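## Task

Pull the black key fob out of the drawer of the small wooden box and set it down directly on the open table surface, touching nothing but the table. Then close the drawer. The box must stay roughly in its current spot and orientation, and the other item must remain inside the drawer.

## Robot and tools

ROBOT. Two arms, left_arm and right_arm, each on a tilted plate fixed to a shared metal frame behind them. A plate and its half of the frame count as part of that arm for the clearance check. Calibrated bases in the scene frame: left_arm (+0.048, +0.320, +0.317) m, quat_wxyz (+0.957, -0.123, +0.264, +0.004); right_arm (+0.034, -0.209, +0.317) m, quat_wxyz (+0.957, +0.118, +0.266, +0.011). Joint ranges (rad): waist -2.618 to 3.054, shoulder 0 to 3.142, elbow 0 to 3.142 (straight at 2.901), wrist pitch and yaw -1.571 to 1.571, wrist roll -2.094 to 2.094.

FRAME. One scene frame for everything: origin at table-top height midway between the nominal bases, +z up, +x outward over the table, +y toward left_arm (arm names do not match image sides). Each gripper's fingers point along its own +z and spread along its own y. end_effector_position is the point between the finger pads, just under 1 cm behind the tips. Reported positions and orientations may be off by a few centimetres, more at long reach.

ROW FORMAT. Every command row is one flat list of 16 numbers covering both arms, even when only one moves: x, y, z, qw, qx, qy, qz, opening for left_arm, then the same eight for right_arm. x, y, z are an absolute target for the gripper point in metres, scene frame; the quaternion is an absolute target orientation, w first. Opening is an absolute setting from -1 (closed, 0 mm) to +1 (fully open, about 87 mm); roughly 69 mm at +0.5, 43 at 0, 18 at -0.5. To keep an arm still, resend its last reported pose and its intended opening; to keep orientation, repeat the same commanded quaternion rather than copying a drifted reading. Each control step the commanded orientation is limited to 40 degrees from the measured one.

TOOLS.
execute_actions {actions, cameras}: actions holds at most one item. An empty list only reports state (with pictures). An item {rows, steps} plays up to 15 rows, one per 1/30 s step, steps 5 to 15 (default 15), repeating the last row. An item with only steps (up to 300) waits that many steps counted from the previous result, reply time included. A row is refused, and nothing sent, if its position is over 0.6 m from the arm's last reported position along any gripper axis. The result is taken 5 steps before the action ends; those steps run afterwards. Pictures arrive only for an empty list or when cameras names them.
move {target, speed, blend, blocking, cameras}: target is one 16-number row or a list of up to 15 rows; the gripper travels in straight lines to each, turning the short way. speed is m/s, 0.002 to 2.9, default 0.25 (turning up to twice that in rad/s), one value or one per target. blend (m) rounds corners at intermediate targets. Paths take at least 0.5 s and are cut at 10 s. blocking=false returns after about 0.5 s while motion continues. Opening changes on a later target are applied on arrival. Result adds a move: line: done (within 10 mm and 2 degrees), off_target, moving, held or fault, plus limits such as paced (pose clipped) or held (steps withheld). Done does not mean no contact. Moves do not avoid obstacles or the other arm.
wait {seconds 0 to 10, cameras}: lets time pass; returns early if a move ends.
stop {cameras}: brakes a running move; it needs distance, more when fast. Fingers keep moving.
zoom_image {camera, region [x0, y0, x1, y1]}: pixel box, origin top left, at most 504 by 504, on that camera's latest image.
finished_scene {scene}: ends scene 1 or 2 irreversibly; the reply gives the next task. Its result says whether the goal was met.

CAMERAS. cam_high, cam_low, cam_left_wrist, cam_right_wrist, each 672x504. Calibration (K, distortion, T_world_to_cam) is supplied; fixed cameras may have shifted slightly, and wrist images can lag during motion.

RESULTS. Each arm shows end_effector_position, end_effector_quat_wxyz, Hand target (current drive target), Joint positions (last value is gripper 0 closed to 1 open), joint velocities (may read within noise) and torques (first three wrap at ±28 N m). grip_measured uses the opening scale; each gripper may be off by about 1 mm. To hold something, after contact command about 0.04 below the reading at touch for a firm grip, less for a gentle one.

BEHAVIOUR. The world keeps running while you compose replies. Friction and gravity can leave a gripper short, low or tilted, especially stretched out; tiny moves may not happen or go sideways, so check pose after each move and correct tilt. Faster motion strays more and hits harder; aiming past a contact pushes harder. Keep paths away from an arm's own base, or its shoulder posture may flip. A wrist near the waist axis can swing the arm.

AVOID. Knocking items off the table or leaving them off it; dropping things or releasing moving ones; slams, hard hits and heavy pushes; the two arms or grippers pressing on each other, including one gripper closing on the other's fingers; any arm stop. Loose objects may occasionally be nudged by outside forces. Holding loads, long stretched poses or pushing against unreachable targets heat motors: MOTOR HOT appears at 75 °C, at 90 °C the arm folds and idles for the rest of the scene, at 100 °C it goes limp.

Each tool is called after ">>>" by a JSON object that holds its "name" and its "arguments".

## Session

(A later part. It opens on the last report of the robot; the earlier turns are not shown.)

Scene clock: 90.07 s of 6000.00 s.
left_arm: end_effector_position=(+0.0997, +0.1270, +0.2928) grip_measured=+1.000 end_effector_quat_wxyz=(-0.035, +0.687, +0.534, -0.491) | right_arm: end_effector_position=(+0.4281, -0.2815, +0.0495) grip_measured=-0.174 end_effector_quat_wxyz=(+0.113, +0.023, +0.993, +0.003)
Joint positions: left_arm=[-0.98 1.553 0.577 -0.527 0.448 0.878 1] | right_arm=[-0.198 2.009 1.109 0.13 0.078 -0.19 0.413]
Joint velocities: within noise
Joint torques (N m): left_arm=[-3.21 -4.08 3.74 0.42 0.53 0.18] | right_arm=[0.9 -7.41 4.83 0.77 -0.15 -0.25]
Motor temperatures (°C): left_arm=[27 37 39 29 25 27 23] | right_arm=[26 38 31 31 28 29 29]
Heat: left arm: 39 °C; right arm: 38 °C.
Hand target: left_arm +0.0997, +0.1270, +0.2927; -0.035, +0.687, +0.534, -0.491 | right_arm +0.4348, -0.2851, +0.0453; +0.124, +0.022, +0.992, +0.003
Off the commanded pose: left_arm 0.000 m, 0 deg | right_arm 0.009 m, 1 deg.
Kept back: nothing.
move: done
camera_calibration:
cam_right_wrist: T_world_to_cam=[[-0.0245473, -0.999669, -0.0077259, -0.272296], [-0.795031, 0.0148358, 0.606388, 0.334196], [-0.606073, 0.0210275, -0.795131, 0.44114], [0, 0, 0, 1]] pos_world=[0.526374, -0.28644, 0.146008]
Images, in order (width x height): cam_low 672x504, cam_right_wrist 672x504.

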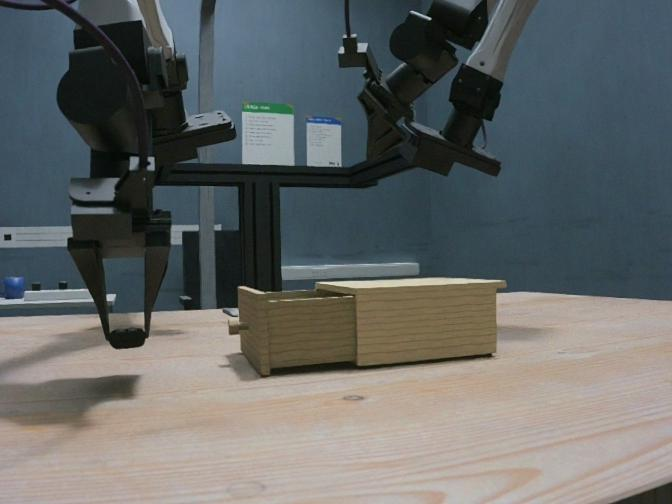

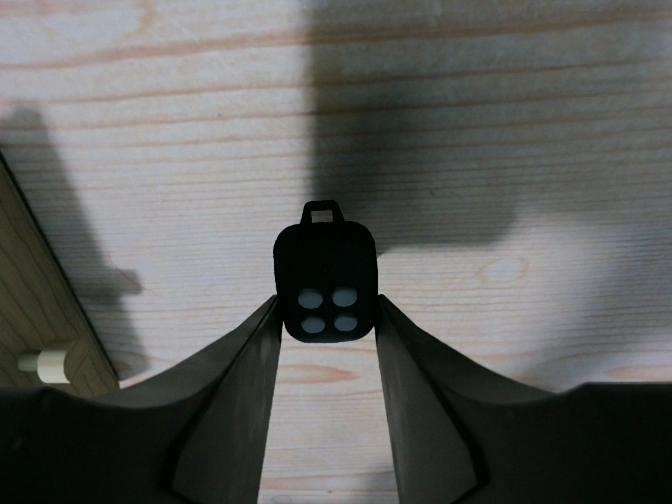

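>>> {"name": "move", "arguments": {"target": [0.0997, 0.1270, 0.2928, -0.035, 0.687, 0.534, -0.491, 1, 0.435, -0.285, 0.027, 0.124, 0.0225, 0.992, 0.003, -0.35], "speed": 0.06, "cameras": ["cam_low", "cam_right_wrist"]}}

>>> {"name": "zoom_image", "arguments": {"camera": "cam_low", "region": [30, 280, 230, 430]}}

Scene clock: 91.23 s of 6000.00 s.
left_arm: end_effector_position=(+0.0997, +0.1270, +0.2928) grip_measured=+1.000 end_effector_quat_wxyz=(-0.035, +0.687, +0.534, -0.491) | right_arm: end_effector_position=(+0.4289, -0.2815, +0.0319) grip_measured=-0.174 end_effector_quat_wxyz=(+0.114, +0.023, +0.993, +0.003)
Joint positions: left_arm=[-0.98 1.553 0.577 -0.527 0.448 0.878 1] | right_arm=[-0.203 2.074 1.141 0.165 0.073 -0.194 0.413]
Joint velocities: within noise
Joint torques (N m): left_arm=[-3.22 -4.1 3.74 0.43 0.53 0.18] | right_arm=[0.87 -7.56 4.72 0.84 -0.19 -0.24]
Motor temperatures (°C): left_arm=[27 37 39 29 25 27 23] | right_arm=[26 38 31 31 28 29 29]
Heat: left arm: 39 °C; right arm: 38 °C.
Hand target: left_arm +0.0997, +0.1270, +0.2927; -0.035, +0.687, +0.534, -0.491 | right_arm +0.4350, -0.2850, +0.0274; +0.124, +0.022, +0.992, +0.003
Off the commanded pose: left_arm 0.000 m, 0 deg | right_arm 0.009 m, 1 deg.
Kept back: nothing.
move: done
camera_calibration:
cam_right_wrist: T_world_to_cam=[[-0.0245979, -0.999667, -0.007839, -0.272371], [-0.795854, 0.0148363, 0.605307, 0.345882], [-0.604989, 0.021128, -0.795953, 0.42729], [0, 0, 0, 1]] pos_world=[0.527078, -0.286439, 0.128603]
Images, in order (width x height): cam_low 672x504, cam_right_wrist 672x504.

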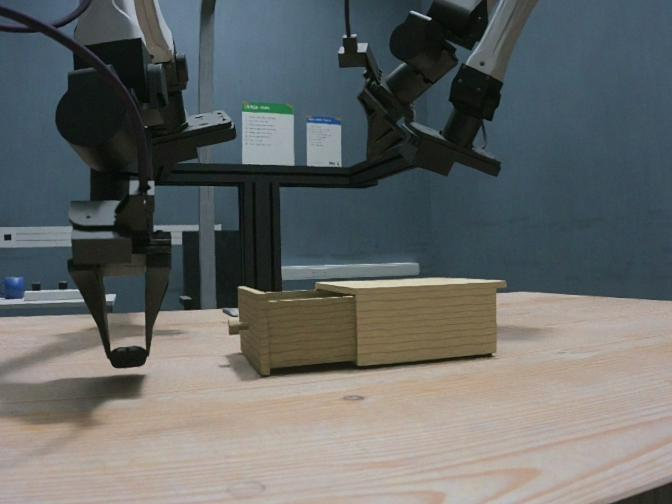

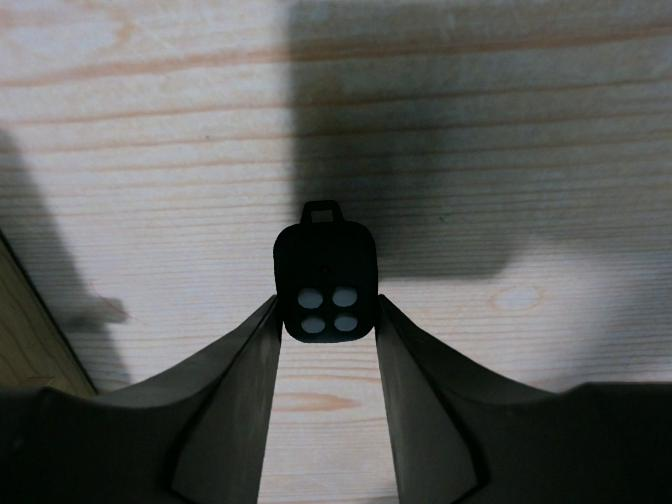

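Scaled by 2.520 from the camera's 672x504 image, which has a finer 960x720 frame.

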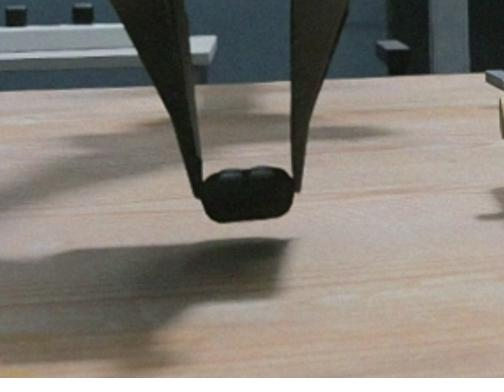

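>>> {"name": "move", "arguments": {"target": [0.0997, 0.1270, 0.2928, -0.035, 0.687, 0.534, -0.491, 1, 0.435, -0.285, 0.020, 0.124, 0.0225, 0.992, 0.003, -0.35], "speed": 0.04, "cameras": ["cam_low", "cam_right_wrist"]}}

>>> {"name": "zoom_image", "arguments": {"camera": "cam_low", "region": [30, 280, 230, 430]}}

Scene clock: 92.17 s of 6000.00 s.
left_arm: end_effector_position=(+0.0997, +0.1270, +0.2928) grip_measured=+1.000 end_effector_quat_wxyz=(-0.035, +0.687, +0.534, -0.491) | right_arm: end_effector_position=(+0.4286, -0.2803, +0.0251) grip_measured=-0.174 end_effector_quat_wxyz=(+0.113, +0.022, +0.993, +0.004)
Joint positions: left_arm=[-0.98 1.553 0.577 -0.527 0.448 0.878 1] | right_arm=[-0.203 2.099 1.153 0.176 0.072 -0.195 0.413]
Joint velocities: within noise
Joint torques (N m): left_arm=[-3.17 -4.14 3.78 0.42 0.53 0.17] | right_arm=[0.65 -7.47 4.53 0.85 -0.13 -0.26]
Motor temperatures (°C): left_arm=[27 37 39 29 25 27 23] | right_arm=[26 38 31 31 28 29 29]
Heat: left arm: 39 °C; right arm: 38 °C.
Hand target: left_arm +0.0997, +0.1270, +0.2927; -0.035, +0.687, +0.534, -0.491 | right_arm +0.4347, -0.2849, +0.0203; +0.124, +0.022, +0.992, +0.003
Off the commanded pose: left_arm 0.000 m, 0 deg | right_arm 0.009 m, 1 deg.
Kept back: nothing.
move: done
camera_calibration:
cam_right_wrist: T_world_to_cam=[[-0.0224734, -0.999704, -0.00929132, -0.272186], [-0.79496, 0.0122336, 0.606538, 0.348648], [-0.606245, 0.0210172, -0.795, 0.42215], [0, 0, 0, 1]] pos_world=[0.526971, -0.285244, 0.121611]
Images, in order (width x height): cam_low 672x504, cam_right_wrist 672x504.

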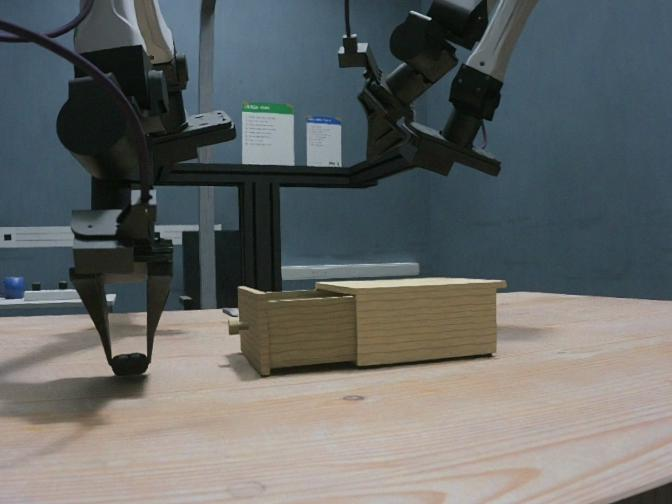

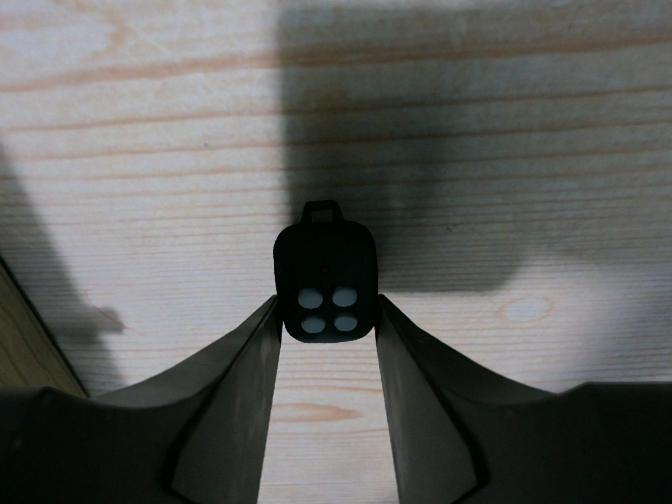

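Scaled by 2.520 from the camera's 672x504 image, which has a finer 960x720 frame.

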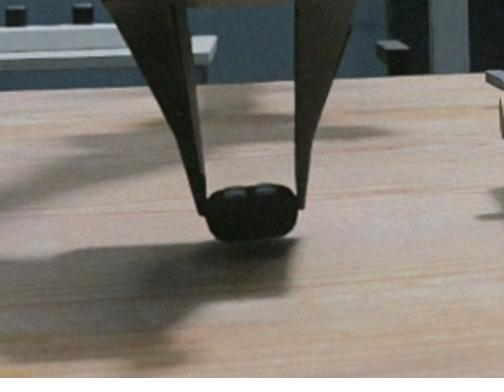

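>>> {"name": "move", "arguments": {"target": [0.0997, 0.1270, 0.2928, -0.035, 0.687, 0.534, -0.491, 1, 0.435, -0.285, 0.015, 0.124, 0.0225, 0.992, 0.003, -0.35], "speed": 0.03, "cameras": ["cam_low", "cam_right_wrist"]}}

>>> {"name": "zoom_image", "arguments": {"camera": "cam_low", "region": [30, 280, 230, 430]}}

Scene clock: 93.10 s of 6000.00 s.
left_arm: end_effector_position=(+0.0997, +0.1270, +0.2928) grip_measured=+1.000 end_effector_quat_wxyz=(-0.035, +0.687, +0.534, -0.491) | right_arm: end_effector_position=(+0.4288, -0.2815, +0.0201) grip_measured=-0.174 end_effector_quat_wxyz=(+0.113, +0.023, +0.993, +0.003)
Joint positions: left_arm=[-0.98 1.553 0.577 -0.527 0.448 0.878 1] | right_arm=[-0.207 2.117 1.163 0.184 0.071 -0.196 0.413]
Joint velocities: within noise
Joint torques (N m): left_arm=[-3.19 -4.11 3.77 0.43 0.54 0.17] | right_arm=[0.84 -7.38 4.34 0.81 -0.14 -0.23]
Motor temperatures (°C): left_arm=[27 37 39 29 25 27 23] | right_arm=[26 38 31 31 28 29 29]
Heat: left arm: 39 °C; right arm: 38 °C.
Hand target: left_arm +0.0997, +0.1270, +0.2927; -0.035, +0.687, +0.534, -0.491 | right_arm +0.4347, -0.2850, +0.0153; +0.124, +0.023, +0.992, +0.003
Off the commanded pose: left_arm 0.000 m, 0 deg | right_arm 0.009 m, 1 deg.
Kept back: nothing.
move: done
camera_calibration:
cam_right_wrist: T_world_to_cam=[[-0.0247864, -0.99966, -0.00805358, -0.272436], [-0.795245, 0.014835, 0.606106, 0.352668], [-0.605781, 0.0214278, -0.795343, 0.418255], [0, 0, 0, 1]] pos_world=[0.527076, -0.286538, 0.116708]
Images, in order (width x height): cam_low 672x504, cam_right_wrist 672x504.

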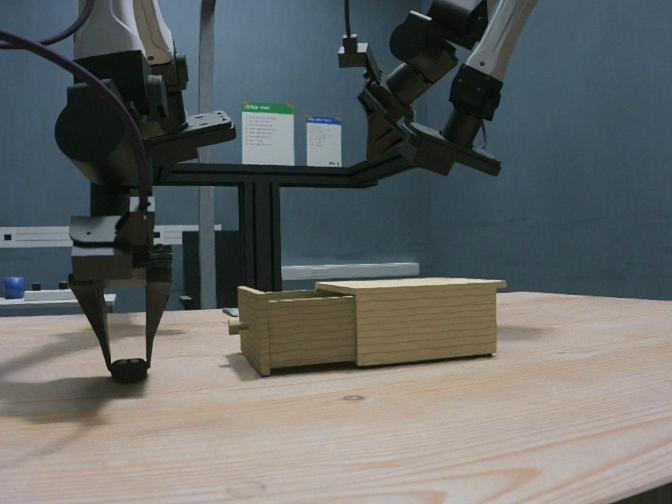

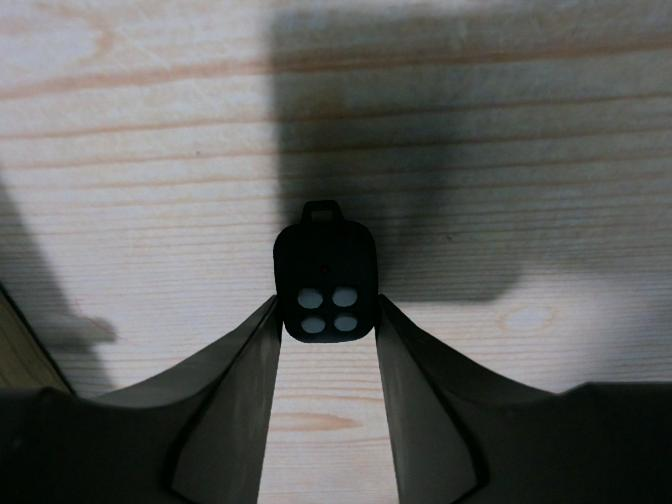

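Scaled by 2.520 from the camera's 672x504 image, which has a finer 960x720 frame.

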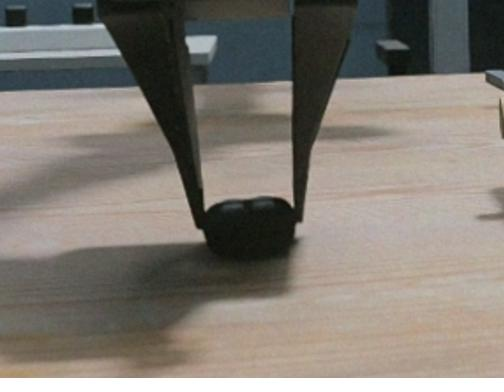

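>>> {"name": "move", "arguments": {"target": [0.0997, 0.1270, 0.2928, -0.035, 0.687, 0.534, -0.491, 1, 0.435, -0.285, 0.011, 0.124, 0.0225, 0.992, 0.003, -0.35], "speed": 0.03, "cameras": ["cam_low", "cam_right_wrist"]}}

>>> {"name": "zoom_image", "arguments": {"camera": "cam_low", "region": [70, 320, 190, 410]}}

Scene clock: 94.13 s of 6000.00 s.
left_arm: end_effector_position=(+0.0997, +0.1270, +0.2928) grip_measured=+1.000 end_effector_quat_wxyz=(-0.035, +0.687, +0.534, -0.491) | right_arm: end_effector_position=(+0.4300, -0.2815, +0.0182) grip_measured=-0.174 end_effector_quat_wxyz=(+0.115, +0.023, +0.993, +0.003)
Joint positions: left_arm=[-0.98 1.553 0.577 -0.527 0.448 0.878 1] | right_arm=[-0.207 2.125 1.169 0.189 0.07 -0.197 0.413]
Joint velocities: within noise
Joint torques (N m): left_arm=[-3.19 -4.08 3.73 0.42 0.53 0.17] | right_arm=[0.85 -6.98 4.72 0.86 -0.18 -0.22]
Motor temperatures (°C): left_arm=[27 37 39 29 25 27 23] | right_arm=[26 38 31 31 28 29 29]
Heat: left arm: 39 °C; right arm: 38 °C.
Hand target: left_arm +0.0997, +0.1270, +0.2927; -0.035, +0.687, +0.534, -0.491 | right_arm +0.4346, -0.2850, +0.0113; +0.124, +0.023, +0.992, +0.003
Off the commanded pose: left_arm 0.000 m, 0 deg | right_arm 0.009 m, 1 deg.
Kept back: nothing.
move: done
camera_calibration:
cam_right_wrist: T_world_to_cam=[[-0.0243987, -0.999673, -0.0076501, -0.272584], [-0.797102, 0.014835, 0.603662, 0.355626], [-0.603351, 0.0208265, -0.797203, 0.416279], [0, 0, 0, 1]] pos_world=[0.527982, -0.28644, 0.115095]
Images, in order (width x height): cam_low 672x504, cam_right_wrist 672x504.

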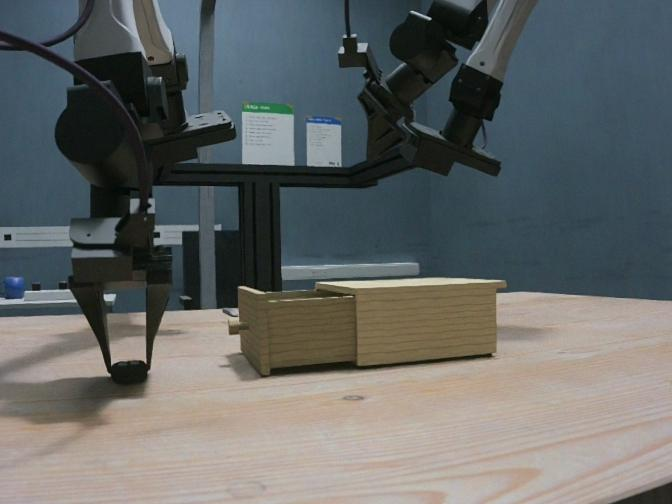

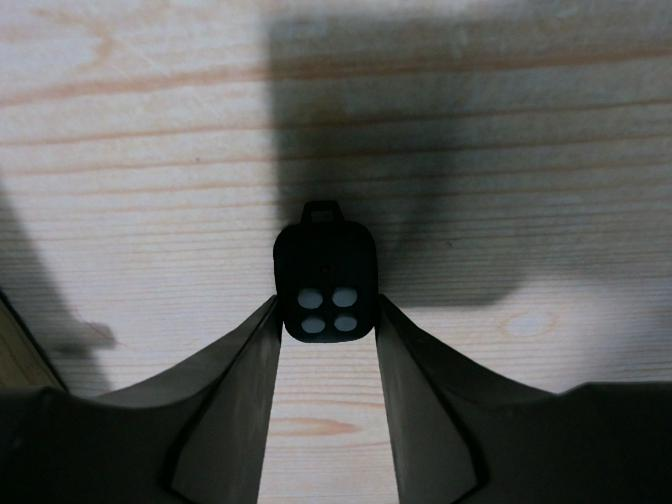

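Scaled by 4.200 from the camera's 672x504 image, which has a finer 960x720 frame.

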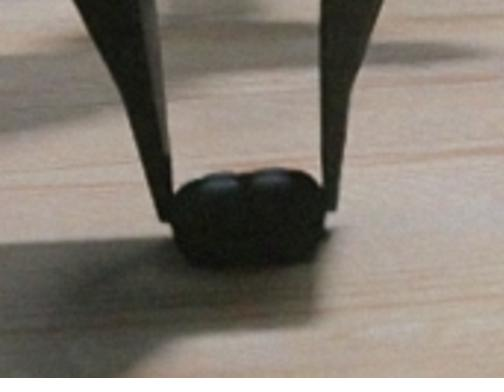

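>>> {"name": "move", "arguments": {"target": [[0.0997, 0.1270, 0.2928, -0.035, 0.687, 0.534, -0.491, 1, 0.435, -0.285, 0.011, 0.124, 0.0225, 0.992, 0.003, -0.05], [0.0997, 0.1270, 0.2928, -0.035, 0.687, 0.534, -0.491, 1, 0.435, -0.285, 0.13, 0.124, 0.0225, 0.992, 0.003, -0.05]], "speed": [0.05, 0.12], "cameras": ["cam_low", "cam_right_wrist"]}}

Scene clock: 96.70 s of 6000.00 s.
left_arm: end_effector_position=(+0.0997, +0.1270, +0.2928) grip_measured=+1.000 end_effector_quat_wxyz=(-0.035, +0.687, +0.534, -0.491) | right_arm: end_effector_position=(+0.4280, -0.2849, +0.1170) grip_measured=-0.050 end_effector_quat_wxyz=(+0.110, +0.019, +0.994, +0.007)
Joint positions: left_arm=[-0.98 1.553 0.577 -0.527 0.448 0.878 1] | right_arm=[-0.186 1.772 1.054 -0.061 0.079 -0.187 0.475]
Joint velocities: within noise
Joint torques (N m): left_arm=[-3.21 -4.07 3.77 0.43 0.53 0.17] | right_arm=[2.54 -11.62 3.52 0.51 0.07 -0.03]
Motor temperatures (°C): left_arm=[27 37 39 29 25 27 23] | right_arm=[26 39 31 31 28 29 29]
Heat: left arm: 39 °C; right arm: 39 °C.
Hand target: left_arm +0.0997, +0.1270, +0.2927; -0.035, +0.687, +0.534, -0.491 | right_arm +0.4349, -0.2849, +0.1295; +0.124, +0.023, +0.992, +0.003
Off the commanded pose: left_arm 0.000 m, 0 deg | right_arm 0.015 m, 2 deg.
Kept back: nothing.
move: off_target (right_arm)
camera_calibration:
cam_right_wrist: T_world_to_cam=[[-0.0165192, -0.999747, -0.0152752, -0.277721], [-0.791178, 0.0037286, 0.611574, 0.287758], [-0.611362, 0.0221881, -0.79104, 0.497032], [0, 0, 0, 1]] pos_world=[0.526946, -0.289752, 0.212944]
Images, in order (width x height): cam_low 672x504, cam_right_wrist 672x504.

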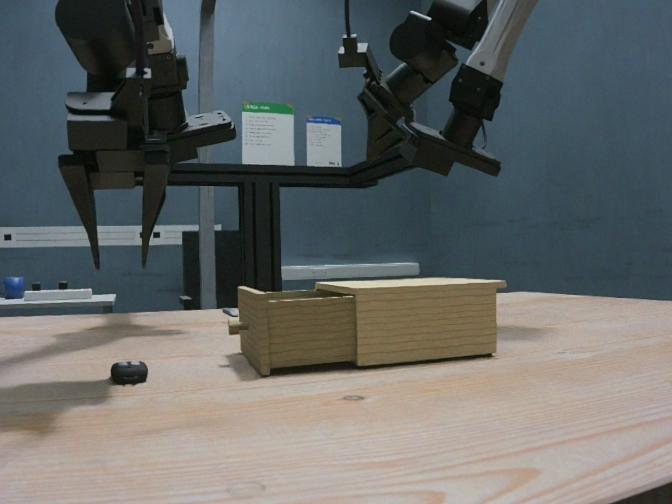

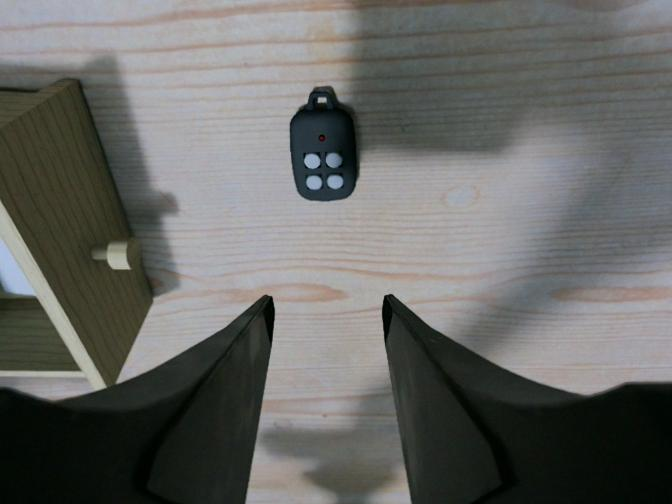

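>>> {"name": "move", "arguments": {"target": [[0.0997, 0.1270, 0.2928, -0.035, 0.687, 0.534, -0.491, 1, 0.408, -0.225, 0.14, 0, 0.723, 0.691, 0, 0.2], [0.0997, 0.1270, 0.2928, -0.035, 0.687, 0.534, -0.491, 1, 0.408, -0.215, 0.045, 0, 0.723, 0.691, 0, 0.2]], "speed": [0.5, 0.15], "blend": [0.02, 0], "cameras": ["cam_low", "cam_right_wrist", "cam_high"]}}

Scene clock: 101.53 s of 6000.00 s.
left_arm: end_effector_position=(+0.0997, +0.1270, +0.2928) grip_measured=+1.000 end_effector_quat_wxyz=(-0.035, +0.687, +0.534, -0.491) | right_arm: end_effector_position=(+0.4040, -0.2142, +0.0498) grip_measured=+0.200 end_effector_quat_wxyz=(-0.004, +0.719, +0.695, -0.003)
Joint positions: left_arm=[-0.98 1.553 0.577 -0.527 0.448 0.878 1] | right_arm=[-0.141 2.017 1.063 -0.057 0.159 1.442 0.6]
Joint velocities: within noise
Joint torques (N m): left_arm=[-3.22 -4.07 3.71 0.43 0.53 0.17] | right_arm=[1.69 -6.76 3.71 0.25 0.03 -0.05]
Motor temperatures (°C): left_arm=[27 37 39 29 25 27 23] | right_arm=[26 39 31 31 28 29 29]
Heat: left arm: 39 °C; right arm: 39 °C.
Hand target: left_arm +0.0997, +0.1270, +0.2927; -0.035, +0.687, +0.534, -0.491 | right_arm +0.4079, -0.2150, +0.0452; +0.000, +0.723, +0.691, +0.000
Off the commanded pose: left_arm 0.000 m, 0 deg | right_arm 0.006 m, 1 deg.
Kept back: nothing.
move: done
camera_calibration:
cam_right_wrist: T_world_to_cam=[[-0.999872, 0.013548, 0.00851036, 0.404606], [0.0151884, 0.636592, 0.771051, 0.111513], [0.00502857, 0.771082, -0.636716, 0.331274], [0, 0, 0, 1]] pos_world=[0.401194, -0.33191, 0.121502]
Images, in order (width x height): cam_high 672x504, cam_low 672x504, cam_right_wrist 672x504.

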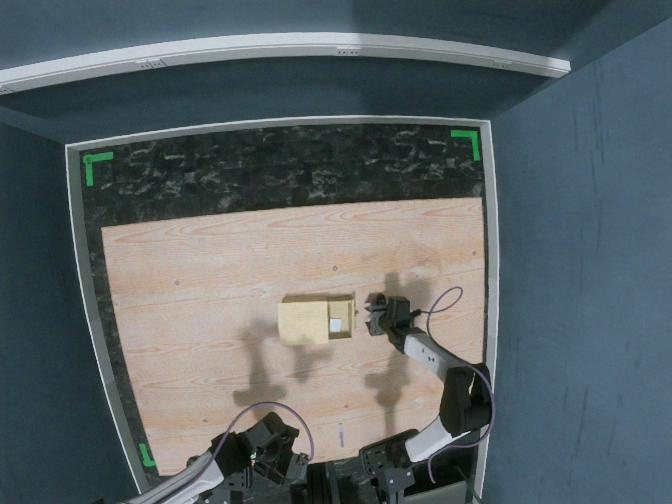

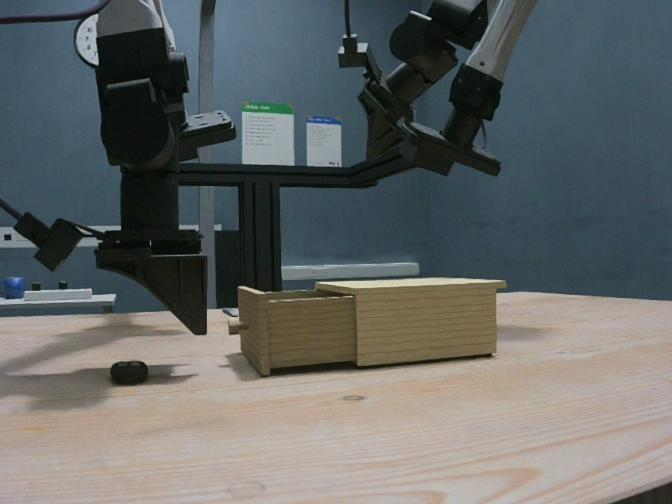

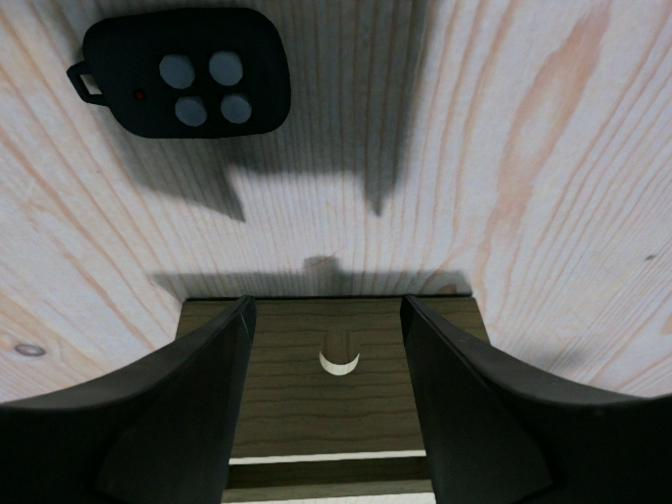

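>>> {"name": "move", "arguments": {"target": [0.0997, 0.1270, 0.2928, -0.035, 0.687, 0.534, -0.491, 1, 0.411, -0.135, 0.045, 0, 0.723, 0.691, 0, 0.2], "speed": 0.08, "cameras": ["cam_low", "cam_right_wrist", "cam_high"]}}

Scene clock: 103.10 s of 6000.00 s.
left_arm: end_effector_position=(+0.0997, +0.1270, +0.2928) grip_measured=+1.000 end_effector_quat_wxyz=(-0.035, +0.687, +0.534, -0.491) | right_arm: end_effector_position=(+0.4110, -0.1512, +0.0472) grip_measured=+0.200 end_effector_quat_wxyz=(+0.011, +0.729, +0.685, -0.011)
Joint positions: left_arm=[-0.98 1.553 0.577 -0.527 0.448 0.878 1] | right_arm=[0.043 2.076 1.09 -0.049 0.288 1.628 0.6]
Joint velocities: within noise
Joint torques (N m): left_arm=[-3.23 -4.08 3.73 0.43 0.53 0.18] | right_arm=[5.7 -6.45 3.56 0.17 -0.09 -0.09]
Motor temperatures (°C): left_arm=[27 37 38 29 25 27 23] | right_arm=[26 39 31 31 28 29 29]
Heat: left arm: 38 °C; right arm: 39 °C.
Hand target: left_arm +0.0997, +0.1270, +0.2927; -0.035, +0.687, +0.534, -0.491 | right_arm +0.4105, -0.1353, +0.0454; +0.000, +0.723, +0.691, +0.000
Off the commanded pose: left_arm 0.000 m, 0 deg | right_arm 0.016 m, 2 deg.
Kept back: nothing.
move: off_target (right_arm)
camera_calibration:
cam_right_wrist: T_world_to_cam=[[-0.999122, 0.0418661, -0.00135405, 0.415286], [0.0267061, 0.661572, 0.749406, 0.0732987], [0.0322705, 0.748712, -0.66211, 0.267697], [0, 0, 0, 1]] pos_world=[0.404325, -0.266306, 0.122876]
Images, in order (width x height): cam_high 672x504, cam_low 672x504, cam_right_wrist 672x504.

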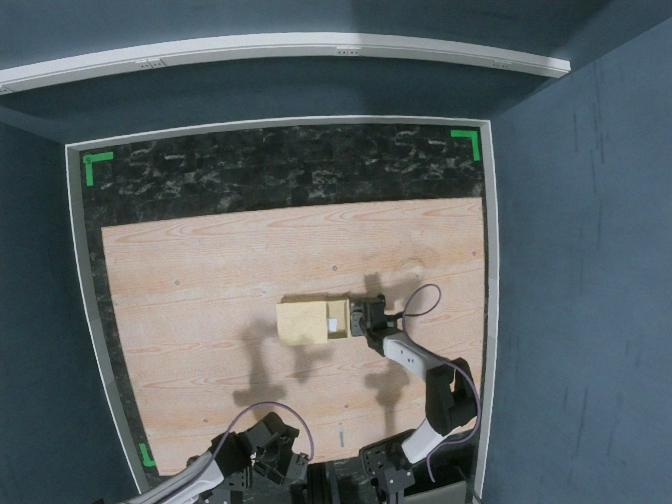

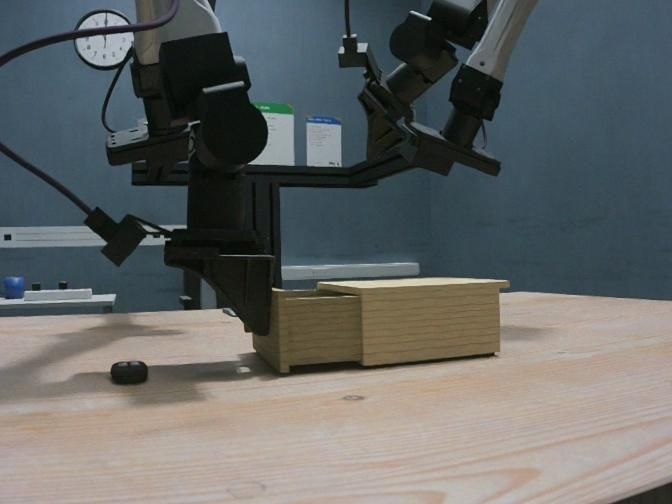

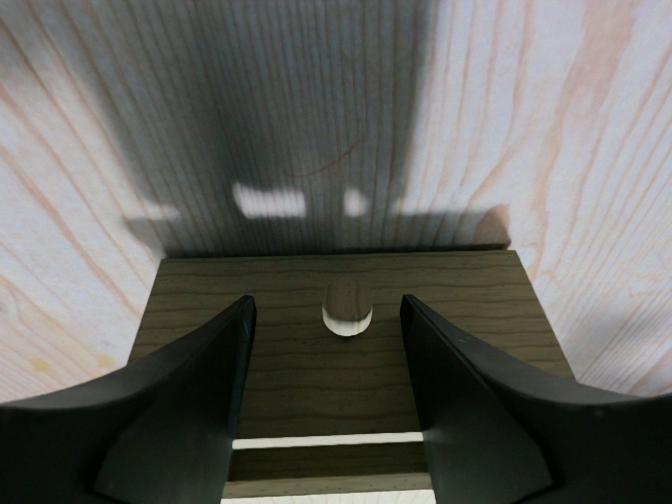

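>>> {"name": "move", "arguments": {"target": [0.0997, 0.1270, 0.2928, -0.035, 0.687, 0.534, -0.491, 1, 0.412, -0.105, 0.045, 0, 0.723, 0.691, 0, 0.2], "speed": 0.05, "cameras": ["cam_low", "cam_right_wrist", "cam_high"]}}

Scene clock: 104.40 s of 6000.00 s.
left_arm: end_effector_position=(+0.0997, +0.1270, +0.2928) grip_measured=+1.000 end_effector_quat_wxyz=(-0.035, +0.687, +0.534, -0.491) | right_arm: end_effector_position=(+0.4129, -0.1280, +0.0460) grip_measured=+0.200 end_effector_quat_wxyz=(+0.018, +0.729, +0.684, -0.017)
Joint positions: left_arm=[-0.98 1.553 0.577 -0.527 0.448 0.878 1] | right_arm=[0.11 2.108 1.118 -0.061 0.34 1.691 0.6]
Joint velocities: within noise
Joint torques (N m): left_arm=[-3.22 -4.11 3.77 0.43 0.53 0.19] | right_arm=[6.86 -6.31 3.74 0.11 -0.25 -0.05]
Motor temperatures (°C): left_arm=[27 37 38 29 25 27 23] | right_arm=[26 39 31 31 28 29 29]
Heat: left arm: 38 °C; right arm: 39 °C.
Hand target: left_arm +0.0997, +0.1270, +0.2927; -0.035, +0.687, +0.534, -0.491 | right_arm +0.4113, -0.1055, +0.0458; +0.000, +0.723, +0.691, +0.000
Off the commanded pose: left_arm 0.000 m, 0 deg | right_arm 0.023 m, 3 deg.
Kept back: nothing.
move: off_target (right_arm)
camera_calibration:
cam_right_wrist: T_world_to_cam=[[-0.999018, 0.044066, -0.00470966, 0.416575], [0.0262976, 0.674998, 0.737351, 0.0613627], [0.0356711, 0.736502, -0.675494, 0.247064], [0, 0, 0, 1]] pos_world=[0.405738, -0.24174, 0.123607]
Images, in order (width x height): cam_high 672x504, cam_low 672x504, cam_right_wrist 672x504.

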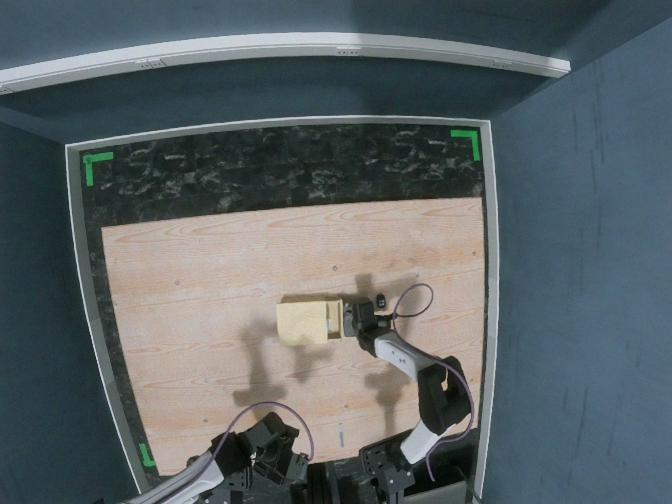

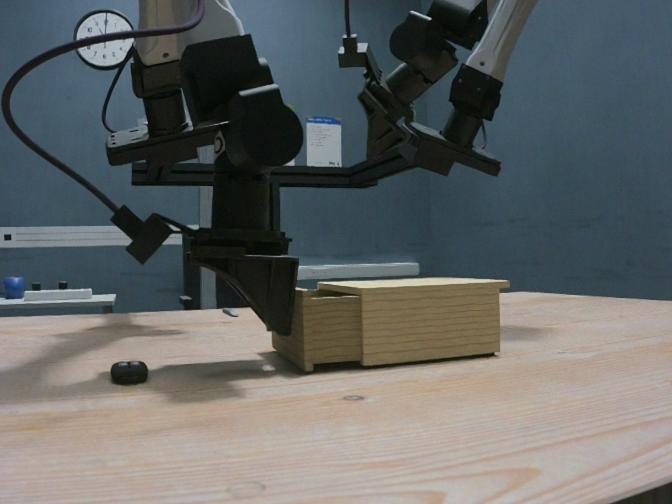

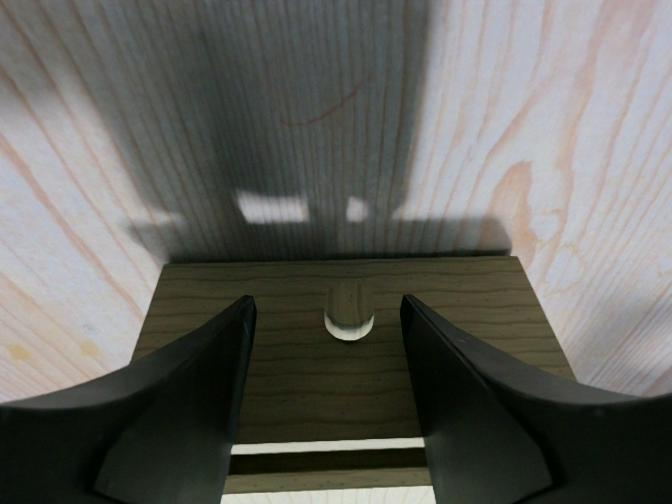

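>>> {"name": "move", "arguments": {"target": [0.0997, 0.1270, 0.2928, -0.035, 0.687, 0.534, -0.491, 1, 0.412, -0.072, 0.045, 0, 0.723, 0.691, 0, 0.2], "speed": 0.06, "cameras": ["cam_low", "cam_right_wrist", "cam_high"]}}

Scene clock: 105.53 s of 6000.00 s.
left_arm: end_effector_position=(+0.0997, +0.1270, +0.2928) grip_measured=+1.000 end_effector_quat_wxyz=(-0.035, +0.687, +0.534, -0.491) | right_arm: end_effector_position=(+0.4146, -0.0960, +0.0456) grip_measured=+0.200 end_effector_quat_wxyz=(+0.020, +0.727, +0.686, -0.016)
Joint positions: left_arm=[-0.98 1.553 0.577 -0.527 0.448 0.878 1] | right_arm=[0.19 2.152 1.165 -0.087 0.381 1.758 0.6]
Joint velocities: within noise
Joint torques (N m): left_arm=[-3.19 -4.05 3.77 0.44 0.53 0.17] | right_arm=[7.56 -6.38 4.01 0.11 -0.27 0.08]
Motor temperatures (°C): left_arm=[27 37 38 29 25 27 23] | right_arm=[26 39 31 31 28 29 29]
Heat: left arm: 38 °C; right arm: 39 °C.
Hand target: left_arm +0.0997, +0.1270, +0.2927; -0.035, +0.687, +0.534, -0.491 | right_arm +0.4113, -0.0727, +0.0458; +0.000, +0.723, +0.691, +0.000
Off the commanded pose: left_arm 0.000 m, 0 deg | right_arm 0.024 m, 3 deg.
Kept back: nothing.
move: off_target (right_arm)
camera_calibration:
cam_right_wrist: T_world_to_cam=[[-0.999263, 0.037645, -0.00744213, 0.416527], [0.0200012, 0.676461, 0.736207, 0.0427233], [0.0327488, 0.735516, -0.676716, 0.224403], [0, 0, 0, 1]] pos_world=[0.408017, -0.209633, 0.123504]
Images, in order (width x height): cam_high 672x504, cam_low 672x504, cam_right_wrist 672x504.

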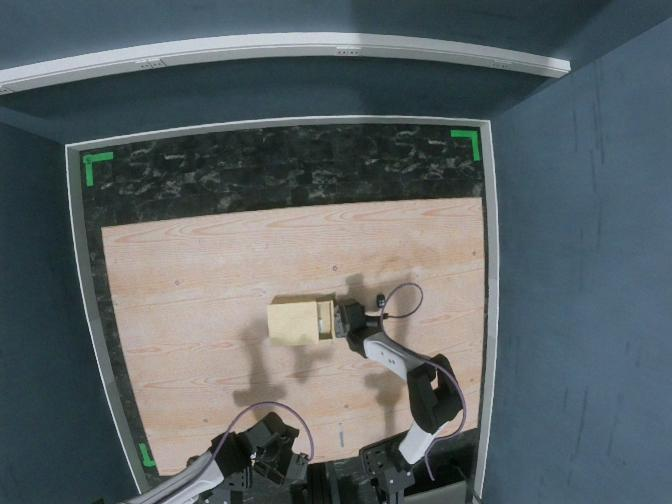

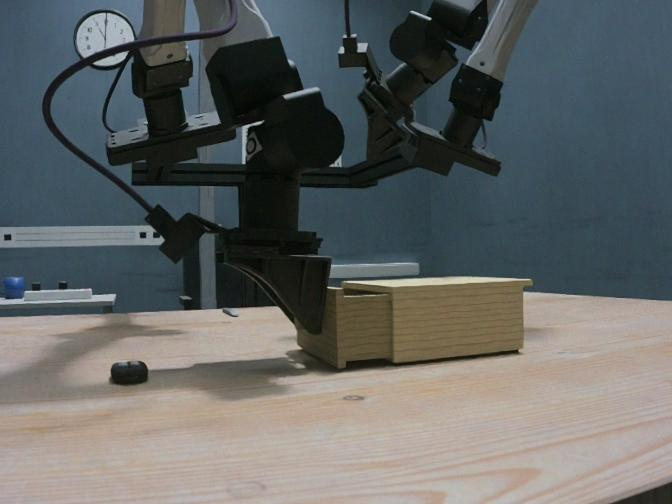

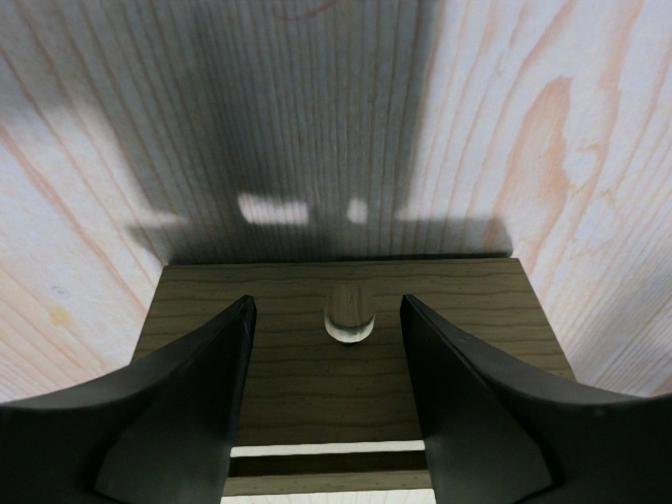

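>>> {"name": "zoom_image", "arguments": {"camera": "cam_high", "region": [240, 270, 400, 390]}}

>>> {"name": "zoom_image", "arguments": {"camera": "cam_low", "region": [280, 250, 560, 400]}}

>>> {"name": "zoom_image", "arguments": {"camera": "cam_right_wrist", "region": [120, 240, 600, 504]}}

Scaled by 3.150 from the camera's 672x504 image, which has a finer 960x720 frame.

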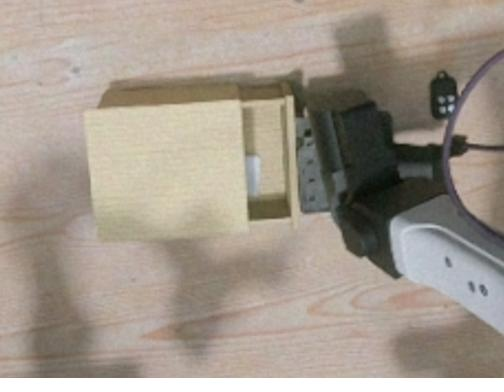

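Scaled by 1.800 from the camera's 672x504 image, which has a finer 960x720 frame.

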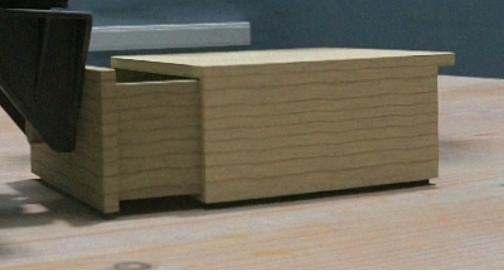

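Scaled by 1.050 from the camera's 672x504 image, which has a finer 960x720 frame.

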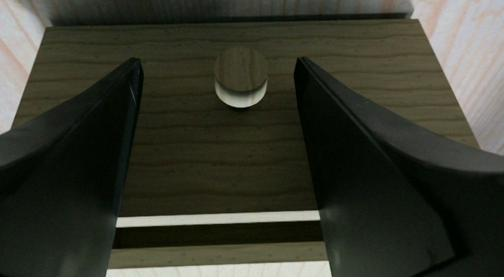

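>>> {"name": "move", "arguments": {"target": [[0.33, 0.25, 0.22, 0, 0, 0.9903, -0.1392, -1, 0.412, -0.072, 0.045, 0, 0.723, 0.691, 0, 0.2], [0.405, 0.20, 0.08, 0, 0, 0.9903, -0.1392, -1, 0.412, -0.072, 0.045, 0, 0.723, 0.691, 0, 0.2]], "speed": [0.5, 0.2], "blend": [0.03, 0], "cameras": ["cam_low", "cam_left_wrist", "cam_high"]}}

Scene clock: 113.00 s of 6000.00 s.
left_arm: end_effector_position=(+0.3988, +0.1950, +0.0860) grip_measured=-0.993 end_effector_quat_wxyz=(-0.008, +0.003, +0.989, -0.148) | right_arm: end_effector_position=(+0.4145, -0.0961, +0.0456) grip_measured=+0.200 end_effector_quat_wxyz=(+0.020, +0.727, +0.686, -0.017)
Joint positions: left_arm=[-0.225 2.077 1.198 -0.181 -0.05 -0.118 0.003] | right_arm=[0.19 2.152 1.165 -0.088 0.381 1.759 0.6]
Joint velocities: within noise
Joint torques (N m): left_arm=[-2.92 -8.75 4.19 0.79 0.04 0.25] | right_arm=[7.34 -6.38 3.86 0.11 -0.28 0.05]
Motor temperatures (°C): left_arm=[27 38 38 29 25 27 23] | right_arm=[27 38 31 31 28 29 28]
Heat: left arm: 38 °C; right arm: 38 °C.
Hand target: left_arm +0.4049, +0.2000, +0.0803; +0.000, +0.000, +0.990, -0.139 | right_arm +0.4113, -0.0727, +0.0458; +0.000, +0.723, +0.691, +0.000
Off the commanded pose: left_arm 0.010 m, 1 deg | right_arm 0.024 m, 3 deg.
Kept back: nothing.
move: off_target (right_arm)
camera_calibration:
cam_left_wrist: T_world_to_cam=[[-0.00753974, -0.959807, 0.28056, 0.164036], [-0.648409, 0.218282, 0.729327, 0.177974], [-0.761255, -0.176419, -0.623993, 0.53256], [0, 0, 0, 1]] pos_world=[0.522051, 0.212548, 0.156491]
Images, in order (width x height): cam_high 672x504, cam_low 672x504, cam_left_wrist 672x504.

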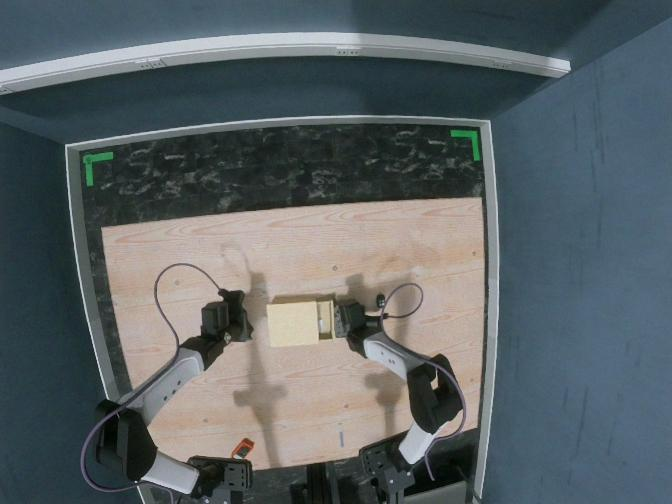

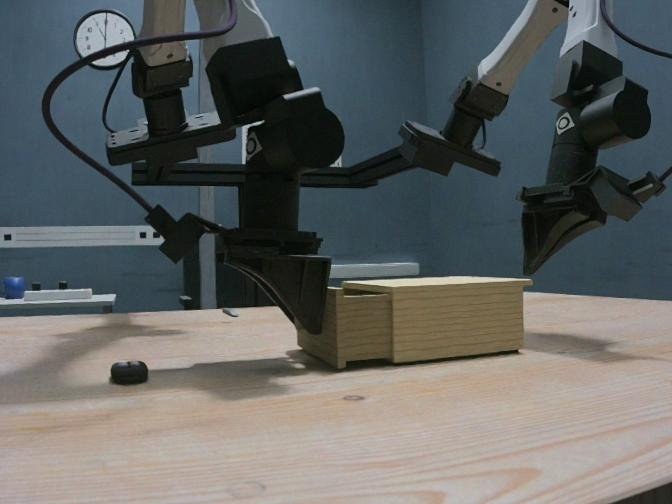

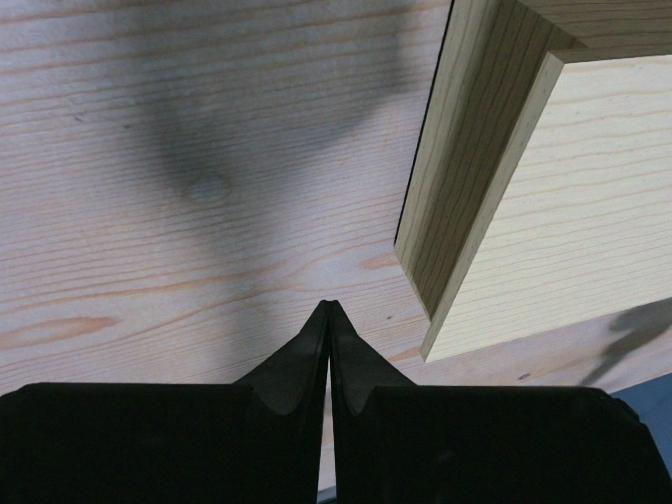

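>>> {"name": "move", "arguments": {"target": [[0.409, 0.172, 0.022, 0, 0, 0.9903, -0.1392, -1, 0.412, -0.072, 0.045, 0, 0.723, 0.691, 0, 0.2], [0.407, 0.125, 0.022, 0, 0, 0.9903, -0.1392, -1, 0.412, -0.072, 0.045, 0, 0.723, 0.691, 0, 0.2]], "speed": [0.15, 0.07], "cameras": ["cam_low", "cam_left_wrist", "cam_high"]}}

Scene clock: 115.63 s of 6000.00 s.
left_arm: end_effector_position=(+0.4092, +0.1453, +0.0235) grip_measured=-0.993 end_effector_quat_wxyz=(-0.001, +0.002, +0.993, -0.122) | right_arm: end_effector_position=(+0.4145, -0.0961, +0.0456) grip_measured=+0.200 end_effector_quat_wxyz=(+0.020, +0.727, +0.686, -0.017)
Joint positions: left_arm=[-0.301 2.367 1.421 -0.115 -0.141 -0.186 0.003] | right_arm=[0.19 2.152 1.165 -0.088 0.381 1.759 0.6]
Joint velocities: within noise
Joint torques (N m): left_arm=[-7.6 -8.43 4.25 0.85 0.33 -0.1] | right_arm=[7.43 -6.26 3.95 0.1 -0.26 0.06]
Motor temperatures (°C): left_arm=[27 39 38 29 25 27 23] | right_arm=[27 38 31 30 28 29 28]
Heat: left arm: 39 °C; right arm: 38 °C.
Hand target: left_arm +0.4066, +0.1256, +0.0227; +0.000, +0.000, +0.990, -0.139 | right_arm +0.4113, -0.0727, +0.0458; +0.000, +0.723, +0.691, +0.000
Off the commanded pose: left_arm 0.020 m, 2 deg | right_arm 0.024 m, 3 deg.
Kept back: nothing.
move: off_target (left_arm, right_arm)
camera_calibration:
cam_left_wrist: T_world_to_cam=[[-0.00630262, -0.973189, 0.229919, 0.136576], [-0.659198, 0.176936, 0.730857, 0.251456], [-0.751943, -0.146956, -0.64264, 0.485043], [0, 0, 0, 1]] pos_world=[0.531345, 0.159703, 0.0965278]
Images, in order (width x height): cam_high 672x504, cam_low 672x504, cam_left_wrist 672x504.

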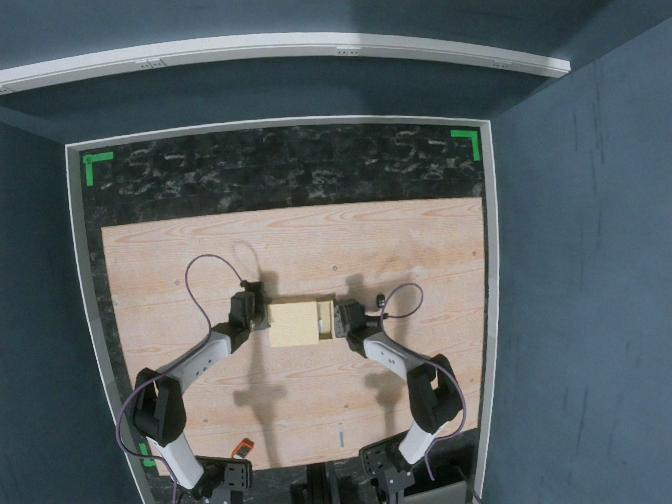

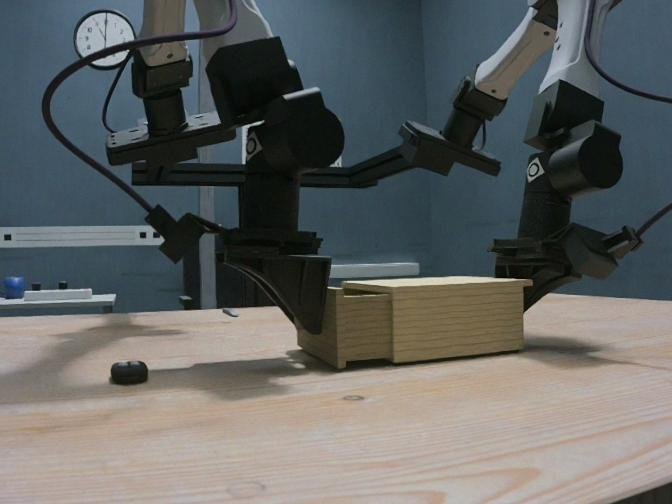

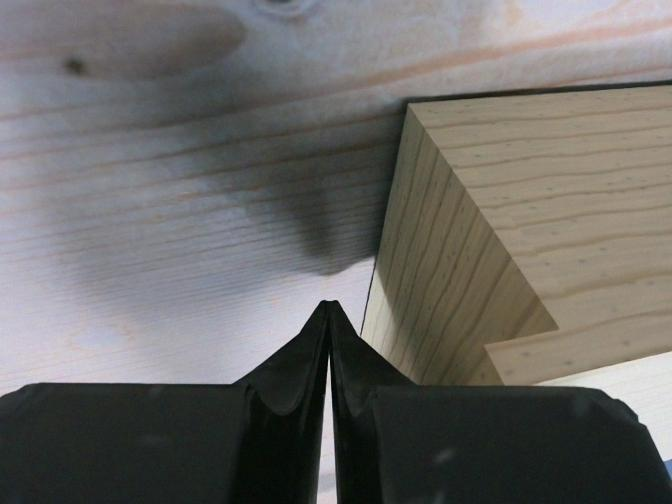

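>>> {"name": "zoom_image", "arguments": {"camera": "cam_high", "region": [240, 270, 400, 390]}}

>>> {"name": "zoom_image", "arguments": {"camera": "cam_low", "region": [280, 250, 560, 400]}}

Scaled by 3.150 from the camera's 672x504 image, which has a finer 960x720 frame.

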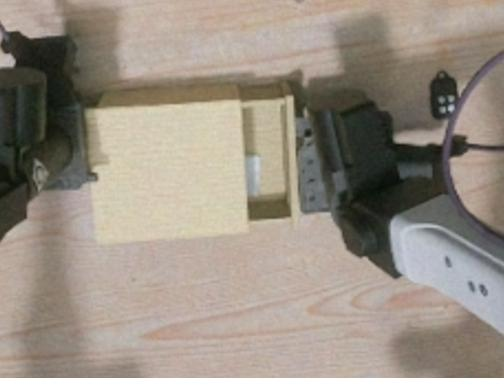

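Scaled by 1.800 from the camera's 672x504 image, which has a finer 960x720 frame.

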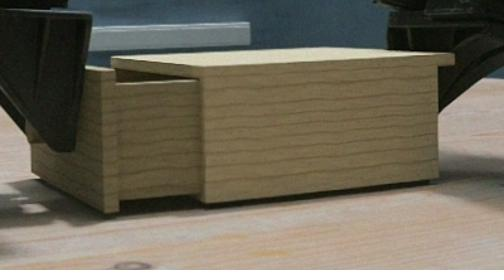

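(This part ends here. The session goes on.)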